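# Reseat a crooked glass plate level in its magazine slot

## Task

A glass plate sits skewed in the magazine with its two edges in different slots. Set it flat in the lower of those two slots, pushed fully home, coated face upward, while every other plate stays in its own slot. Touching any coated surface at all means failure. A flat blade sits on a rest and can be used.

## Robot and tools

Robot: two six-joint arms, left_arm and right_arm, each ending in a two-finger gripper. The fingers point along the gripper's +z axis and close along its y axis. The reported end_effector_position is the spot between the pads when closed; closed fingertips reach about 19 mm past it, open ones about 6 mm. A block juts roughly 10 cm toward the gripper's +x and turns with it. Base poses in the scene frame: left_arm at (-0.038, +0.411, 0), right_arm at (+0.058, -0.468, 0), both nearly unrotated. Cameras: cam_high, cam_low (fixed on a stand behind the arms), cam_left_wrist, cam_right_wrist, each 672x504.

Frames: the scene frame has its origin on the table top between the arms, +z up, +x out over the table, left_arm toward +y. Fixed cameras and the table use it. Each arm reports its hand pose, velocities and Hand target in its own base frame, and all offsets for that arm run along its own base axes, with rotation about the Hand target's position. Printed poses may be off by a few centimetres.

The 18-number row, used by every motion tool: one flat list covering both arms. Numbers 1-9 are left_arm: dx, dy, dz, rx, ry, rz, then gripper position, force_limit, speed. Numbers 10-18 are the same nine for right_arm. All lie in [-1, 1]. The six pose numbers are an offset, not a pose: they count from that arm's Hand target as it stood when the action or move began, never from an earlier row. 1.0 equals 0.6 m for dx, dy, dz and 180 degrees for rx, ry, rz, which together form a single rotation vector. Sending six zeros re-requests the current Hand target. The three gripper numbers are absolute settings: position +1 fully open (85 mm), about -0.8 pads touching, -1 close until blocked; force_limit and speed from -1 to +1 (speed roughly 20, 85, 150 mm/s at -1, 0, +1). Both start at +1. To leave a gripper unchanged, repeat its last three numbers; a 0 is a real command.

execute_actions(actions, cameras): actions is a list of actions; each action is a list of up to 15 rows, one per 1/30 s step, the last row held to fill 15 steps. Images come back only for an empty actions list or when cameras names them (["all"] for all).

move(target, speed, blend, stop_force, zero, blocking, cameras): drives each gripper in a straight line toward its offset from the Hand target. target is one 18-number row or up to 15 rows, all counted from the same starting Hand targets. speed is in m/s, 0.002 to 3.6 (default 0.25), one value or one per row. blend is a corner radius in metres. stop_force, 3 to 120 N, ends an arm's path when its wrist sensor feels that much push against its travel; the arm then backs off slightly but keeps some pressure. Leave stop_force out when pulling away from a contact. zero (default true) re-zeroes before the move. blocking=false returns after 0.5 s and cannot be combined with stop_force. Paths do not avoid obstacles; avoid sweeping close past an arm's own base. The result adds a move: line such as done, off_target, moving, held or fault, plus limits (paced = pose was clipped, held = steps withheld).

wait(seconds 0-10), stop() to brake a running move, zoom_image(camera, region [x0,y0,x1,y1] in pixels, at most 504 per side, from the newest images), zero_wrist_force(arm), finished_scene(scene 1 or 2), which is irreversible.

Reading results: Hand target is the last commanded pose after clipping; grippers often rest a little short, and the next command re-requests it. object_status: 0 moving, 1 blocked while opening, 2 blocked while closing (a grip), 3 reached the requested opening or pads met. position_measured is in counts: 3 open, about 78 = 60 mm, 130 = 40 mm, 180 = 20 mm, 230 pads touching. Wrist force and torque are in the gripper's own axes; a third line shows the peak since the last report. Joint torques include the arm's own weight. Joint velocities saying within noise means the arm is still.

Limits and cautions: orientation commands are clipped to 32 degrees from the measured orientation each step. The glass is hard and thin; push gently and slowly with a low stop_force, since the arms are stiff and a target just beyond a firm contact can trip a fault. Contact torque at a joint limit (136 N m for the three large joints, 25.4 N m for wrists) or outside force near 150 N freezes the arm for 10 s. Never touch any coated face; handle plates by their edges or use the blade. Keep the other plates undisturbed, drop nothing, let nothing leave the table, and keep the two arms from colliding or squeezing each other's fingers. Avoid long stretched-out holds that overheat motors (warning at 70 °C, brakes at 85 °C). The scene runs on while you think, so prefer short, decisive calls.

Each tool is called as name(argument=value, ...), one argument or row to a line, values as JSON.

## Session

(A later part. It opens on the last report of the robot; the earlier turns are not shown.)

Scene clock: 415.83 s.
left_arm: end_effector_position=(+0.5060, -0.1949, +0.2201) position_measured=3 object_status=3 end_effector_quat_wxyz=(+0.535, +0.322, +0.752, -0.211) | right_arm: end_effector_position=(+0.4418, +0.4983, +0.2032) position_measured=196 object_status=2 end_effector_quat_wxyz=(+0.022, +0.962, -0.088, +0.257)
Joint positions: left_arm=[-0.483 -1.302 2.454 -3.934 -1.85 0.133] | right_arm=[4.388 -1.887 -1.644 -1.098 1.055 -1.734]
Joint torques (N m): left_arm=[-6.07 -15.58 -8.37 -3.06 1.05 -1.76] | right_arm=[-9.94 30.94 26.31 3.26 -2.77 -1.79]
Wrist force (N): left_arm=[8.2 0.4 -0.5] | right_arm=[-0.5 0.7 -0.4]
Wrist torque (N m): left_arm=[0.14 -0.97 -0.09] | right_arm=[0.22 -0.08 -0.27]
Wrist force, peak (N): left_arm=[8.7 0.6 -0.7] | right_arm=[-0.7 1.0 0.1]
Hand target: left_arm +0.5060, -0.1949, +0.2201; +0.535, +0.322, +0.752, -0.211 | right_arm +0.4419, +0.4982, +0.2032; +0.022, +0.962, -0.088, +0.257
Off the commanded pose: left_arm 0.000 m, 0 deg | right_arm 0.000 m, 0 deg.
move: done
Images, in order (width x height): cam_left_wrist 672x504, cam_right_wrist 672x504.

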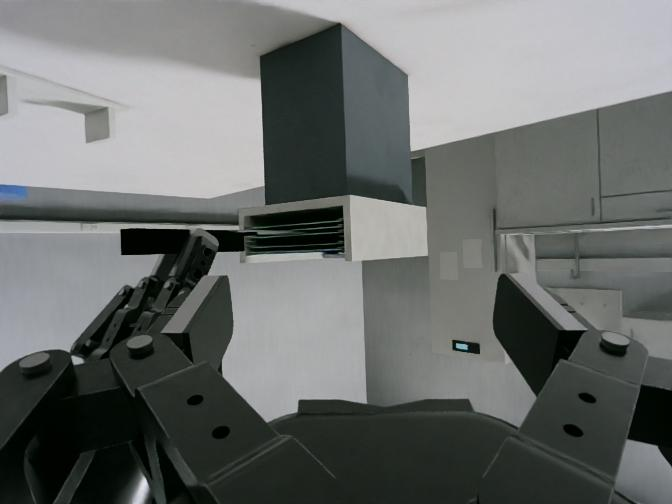

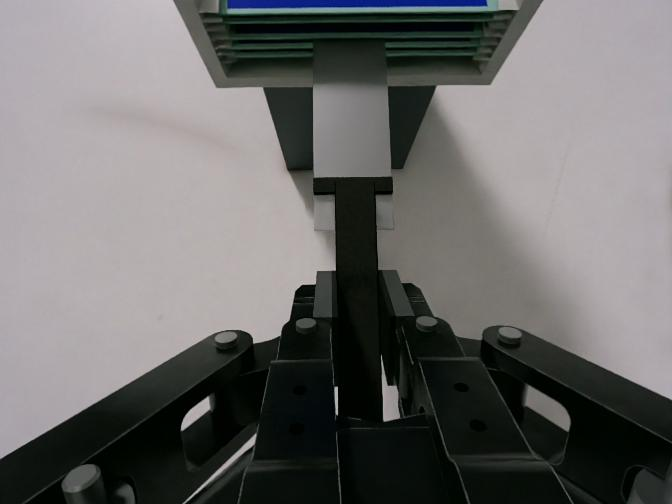

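move(
  target=[0,0,0,0,0,0,1,1,1,-0.254,0.0484,0.0003,0,0,0,-1,-0.6,-1],
  speed=0.08,
  cameras=["cam_high","cam_left_wrist"],
)

zoom_image(
  camera="cam_left_wrist",
  region=[235, 200, 355, 265],
)

zoom_image(
  camera="cam_high",
  region=[285, 85, 375, 175],
)

Scene clock: 427.73 s.
left_arm: end_effector_position=(+0.5060, -0.1949, +0.2201) position_measured=3 object_status=3 end_effector_quat_wxyz=(+0.535, +0.322, +0.752, -0.211) | right_arm: end_effector_position=(+0.2895, +0.5272, +0.2033) position_measured=196 object_status=2 end_effector_quat_wxyz=(+0.022, +0.962, -0.088, +0.257)
Joint positions: left_arm=[-0.483 -1.302 2.454 -3.934 -1.85 0.133] | right_arm=[4.658 -1.793 -1.724 -1.266 1.053 -1.424]
Joint torques (N m): left_arm=[-6.26 -15.66 -7.71 -3.27 0.58 -1.69] | right_arm=[-11 23.73 26.57 4.37 -1.74 -2.6]
Wrist force (N): left_arm=[8.5 0.6 -0.6] | right_arm=[-0.4 0.8 0.1]
Wrist torque (N m): left_arm=[0.18 -1.01 -0.10] | right_arm=[0.23 -0.09 0.02]
Wrist force, peak (N): left_arm=[8.8 0.6 -0.4] | right_arm=[-1.9 0.3 -0.6]
Hand target: left_arm +0.5060, -0.1949, +0.2201; +0.535, +0.322, +0.752, -0.211 | right_arm +0.2895, +0.5273, +0.2033; +0.022, +0.962, -0.088, +0.257
Off the commanded pose: left_arm 0.000 m, 0 deg | right_arm 0.000 m, 0 deg.
move: done
Images, in order (width x height): cam_high 672x504, cam_left_wrist 672x504.

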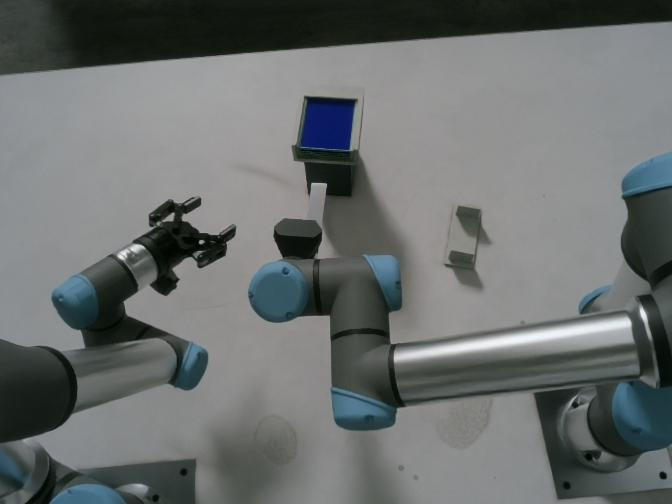

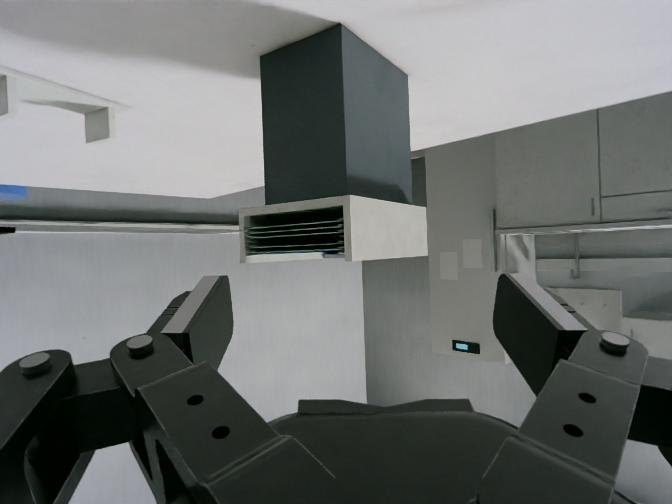

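Scaled by 4.200 from the camera's 672x504 image, which has a finer 960x720 frame.

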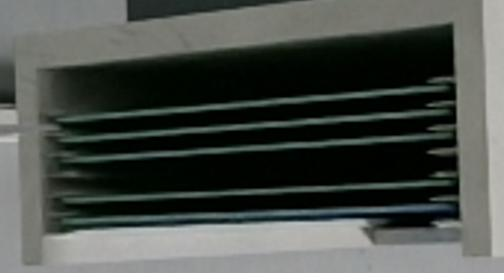

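Scaled by 5.600 from the camera's 672x504 image, which has a finer 960x720 frame.

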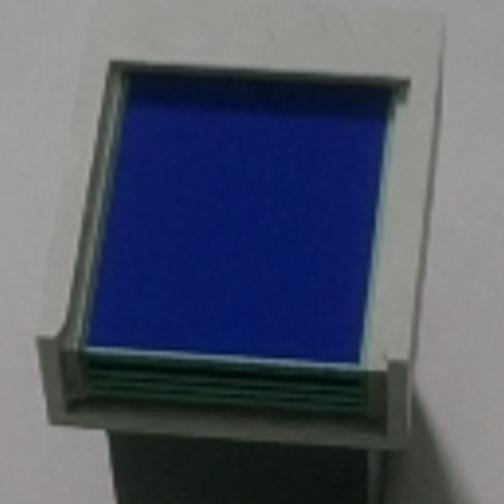

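move(
  target=[
    [0,0,0,0,0,0,1,1,1,-0.01,0,0.055,0,0,0,-1,-0.6,-1],
    [0,0,0,0,0,0,1,1,1,0.083,-0.5175,0.02,-0.0012,0.0001,-0.0362,-1,-0.6,-1],
    [0,0,0,0,0,0,1,1,1,0.083,-0.5175,-0.1295,-0.0012,0.0001,-0.0362,-1,-0.6,-1],
  ],
  speed=[0.15,0.2,0.15],
  blend=[0.015,0.02,0],
  cameras=["cam_right_wrist"],
)

Scene clock: 439.93 s.
left_arm: end_effector_position=(+0.5060, -0.1949, +0.2201) position_measured=3 object_status=3 end_effector_quat_wxyz=(+0.535, +0.322, +0.752, -0.211) | right_arm: end_effector_position=(+0.3393, +0.2168, +0.1257) position_measured=196 object_status=2 end_effector_quat_wxyz=(+0.039, +0.956, -0.142, +0.255)
Joint positions: left_arm=[-0.483 -1.302 2.454 -3.934 -1.85 0.133] | right_arm=[4.417 -1.295 -2.451 -0.968 1.048 -1.57]
Joint torques (N m): left_arm=[-9.9 -15.87 -6.84 -3.52 0.96 -1.58] | right_arm=[-11.66 4.19 26.24 4.1 0.16 -0.32]
Wrist force (N): left_arm=[8.4 0.6 -0.5] | right_arm=[-0.3 0.7 0.0]
Wrist torque (N m): left_arm=[0.17 -0.99 -0.09] | right_arm=[0.24 -0.07 0.00]
Wrist force, peak (N): left_arm=[8.8 0.3 -0.4] | right_arm=[-1.3 0.7 2.5]
Hand target: left_arm +0.5060, -0.1949, +0.2201; +0.535, +0.322, +0.752, -0.211 | right_arm +0.3393, +0.2168, +0.1256; +0.039, +0.956, -0.142, +0.255
Off the commanded pose: left_arm 0.000 m, 0 deg | right_arm 0.000 m, 0 deg.
move: done
Images, in order (width x height): cam_right_wrist 672x504.

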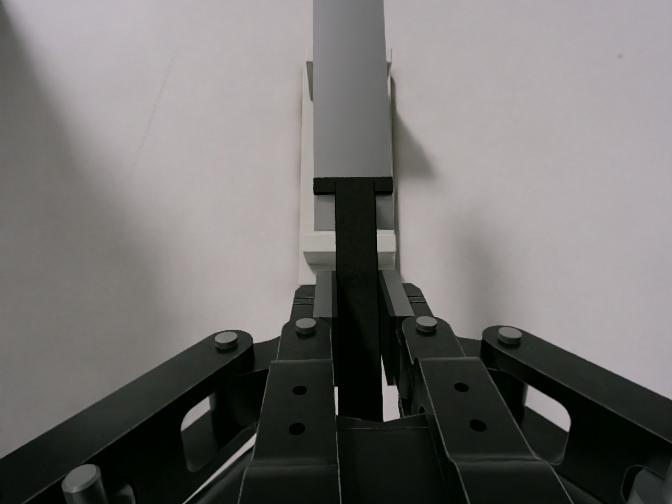

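move(
  target=[0,0,0,0,0,0,1,1,1,0,0,-0.08,0,0,0,-1,-0.6,-1],
  speed=0.1,
)

move(
  target=[0,0,0,0,0,0,1,1,1,0,0,-0.02,0,0,0,-1,-0.6,-1],
  speed=0.02,
  stop_force=4,
  cameras=["cam_right_wrist"],
)

Scene clock: 442.77 s.
left_arm: end_effector_position=(+0.5060, -0.1949, +0.2201) position_measured=3 object_status=3 end_effector_quat_wxyz=(+0.535, +0.322, +0.752, -0.211) | right_arm: end_effector_position=(+0.3393, +0.2167, +0.0776) position_measured=196 object_status=2 end_effector_quat_wxyz=(+0.039, +0.956, -0.142, +0.255)
Joint positions: left_arm=[-0.483 -1.302 2.454 -3.934 -1.85 0.133] | right_arm=[4.417 -1.415 -2.528 -0.771 1.048 -1.57]
Joint torques (N m): left_arm=[-10 -15 -6.86 -3.61 1.03 -2.07] | right_arm=[-11.32 5.36 31.77 3.84 -0.56 -1.52]
Wrist force (N): left_arm=[8.4 0.5 -0.6] | right_arm=[-0.5 0.4 0.1]
Wrist torque (N m): left_arm=[0.16 -0.99 -0.10] | right_arm=[0.19 -0.06 0.05]
Wrist force, peak (N): left_arm=[8.7 0.6 -0.7] | right_arm=[-1.4 0.8 1.3]
Hand target: left_arm +0.5060, -0.1949, +0.2201; +0.535, +0.322, +0.752, -0.211 | right_arm +0.3393, +0.2168, +0.0776; +0.039, +0.956, -0.142, +0.255
Off the commanded pose: left_arm 0.000 m, 0 deg | right_arm 0.000 m, 0 deg.
move: done

Scene clock: 444.60 s.
left_arm: end_effector_position=(+0.5060, -0.1949, +0.2201) position_measured=3 object_status=3 end_effector_quat_wxyz=(+0.535, +0.322, +0.752, -0.211) | right_arm: end_effector_position=(+0.3393, +0.2168, +0.0656) position_measured=196 object_status=2 end_effector_quat_wxyz=(+0.039, +0.956, -0.142, +0.255)
Joint positions: left_arm=[-0.483 -1.302 2.454 -3.934 -1.85 0.133] | right_arm=[4.417 -1.452 -2.545 -0.717 1.048 -1.57]
Joint torques (N m): left_arm=[-10.37 -16.4 -6.99 -3.92 0.92 -1.72] | right_arm=[-9.01 18.44 30.03 1.37 -0.44 2.46]
Wrist force (N): left_arm=[8.4 0.5 -0.5] | right_arm=[2.0 1.3 -3.5]
Wrist torque (N m): left_arm=[0.16 -0.99 -0.10] | right_arm=[0.20 0.06 0.05]
Wrist force, peak (N): left_arm=[8.7 0.5 -0.6] | right_arm=[3.0 1.2 -5.7]
Hand target: left_arm +0.5060, -0.1949, +0.2201; +0.535, +0.322, +0.752, -0.211 | right_arm +0.3393, +0.2168, +0.0656; +0.039, +0.956, -0.142, +0.255
Off the commanded pose: left_arm 0.000 m, 0 deg | right_arm 0.000 m, 0 deg.
move: contact (right_arm)
Images, in order (width x height): cam_right_wrist 672x504.

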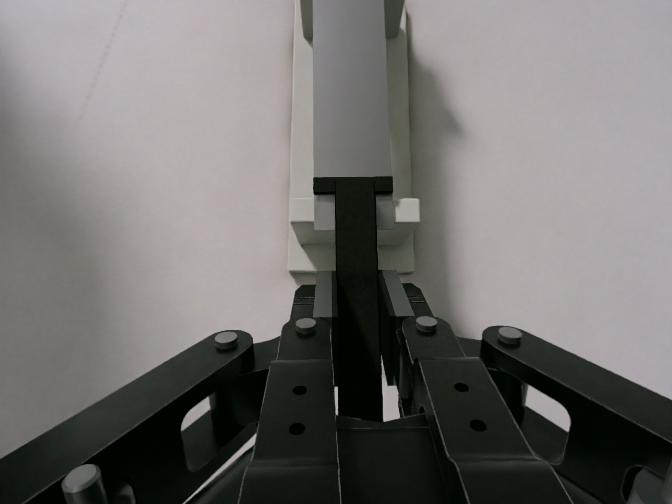

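Seated at the pick height. Release gently and lift away.

move(
  target=[0,0,0,0,0,0,1,1,1,0,0,0,0,0,0,0.6,-0.6,-1],
  speed=0.05,
)

move(
  target=[0,0,0,0,0,0,1,1,1,0,0,0.2,0,0,0,0.6,-0.6,-1],
  speed=0.12,
  cameras=["cam_high","cam_right_wrist"],
)

Scene clock: 450.40 s.
left_arm: end_effector_position=(+0.5060, -0.1949, +0.2201) position_measured=3 object_status=3 end_effector_quat_wxyz=(+0.535, +0.322, +0.752, -0.211) | right_arm: end_effector_position=(+0.3393, +0.2168, +0.0656) position_measured=53 object_status=0 end_effector_quat_wxyz=(+0.039, +0.956, -0.142, +0.255)
Joint positions: left_arm=[-0.483 -1.302 2.454 -3.934 -1.85 0.133] | right_arm=[4.417 -1.452 -2.545 -0.717 1.048 -1.57]
Joint torques (N m): left_arm=[-12.22 -16.21 -6.52 -3.92 0.82 -1.66] | right_arm=[-10.18 17.41 27.97 3.27 -0.36 2.31]
Wrist force (N): left_arm=[8.6 0.5 -0.8] | right_arm=[0.1 0.1 -0.6]
Wrist torque (N m): left_arm=[0.16 -1.03 -0.10] | right_arm=[0.12 -0.03 0.03]
Wrist force, peak (N): left_arm=[8.8 0.5 -0.6] | right_arm=[2.5 1.2 -3.9]
Hand target: left_arm +0.5060, -0.1949, +0.2201; +0.535, +0.322, +0.752, -0.211 | right_arm +0.3393, +0.2168, +0.0656; +0.039, +0.956, -0.142, +0.255
Off the commanded pose: left_arm 0.000 m, 0 deg | right_arm 0.000 m, 0 deg.
move: done

Scene clock: 451.87 s.
left_arm: end_effector_position=(+0.5060, -0.1949, +0.2201) position_measured=3 object_status=3 end_effector_quat_wxyz=(+0.535, +0.322, +0.752, -0.211) | right_arm: end_effector_position=(+0.3393, +0.2168, +0.1856) position_measured=53 object_status=3 end_effector_quat_wxyz=(+0.039, +0.956, -0.142, +0.255)
Joint positions: left_arm=[-0.483 -1.302 2.454 -3.934 -1.85 0.133] | right_arm=[4.417 -1.196 -2.337 -1.181 1.048 -1.57]
Joint torques (N m): left_arm=[-12.73 -15.53 -6.27 -3.88 0.84 -1.92] | right_arm=[3.61 1.82 21.48 1.87 -0.61 0.38]
Wrist force (N): left_arm=[8.5 0.6 -0.5] | right_arm=[-0.1 1.0 -0.7]
Wrist torque (N m): left_arm=[0.17 -1.01 -0.10] | right_arm=[0.27 0.04 -0.23]
Wrist force, peak (N): left_arm=[8.7 0.5 -0.5] | right_arm=[0.9 0.8 -2.2]
Hand target: left_arm +0.5060, -0.1949, +0.2201; +0.535, +0.322, +0.752, -0.211 | right_arm +0.3393, +0.2168, +0.1856; +0.039, +0.956, -0.142, +0.255
Off the commanded pose: left_arm 0.000 m, 0 deg | right_arm 0.000 m, 0 deg.
move: done
Images, in order (width x height): cam_high 672x504, cam_right_wrist 672x504.

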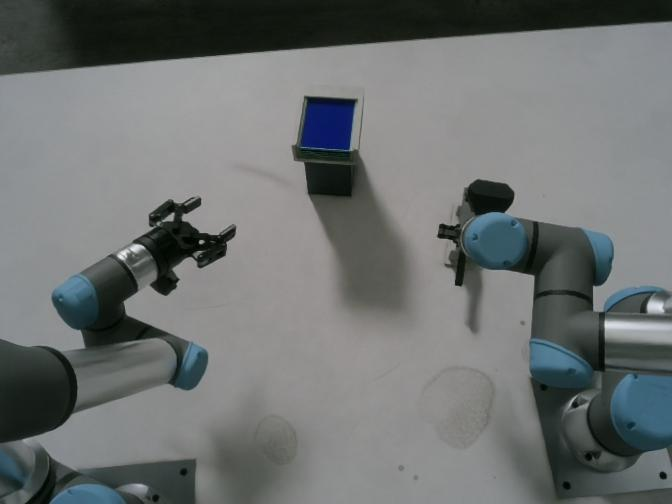

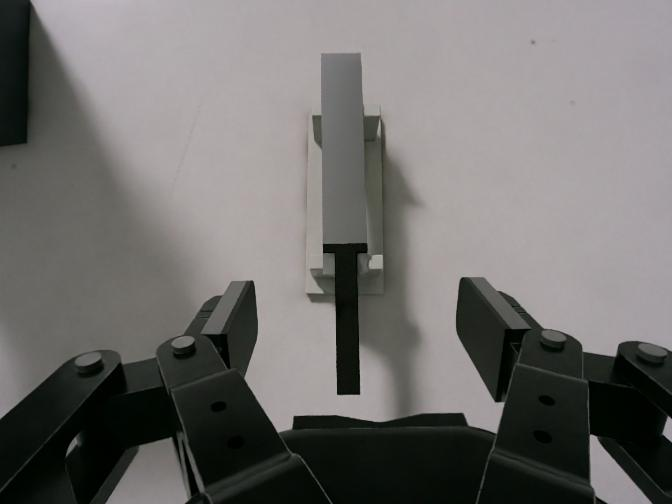

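finished_scene(
  scene=2,
)

The scene is finished: the task was done.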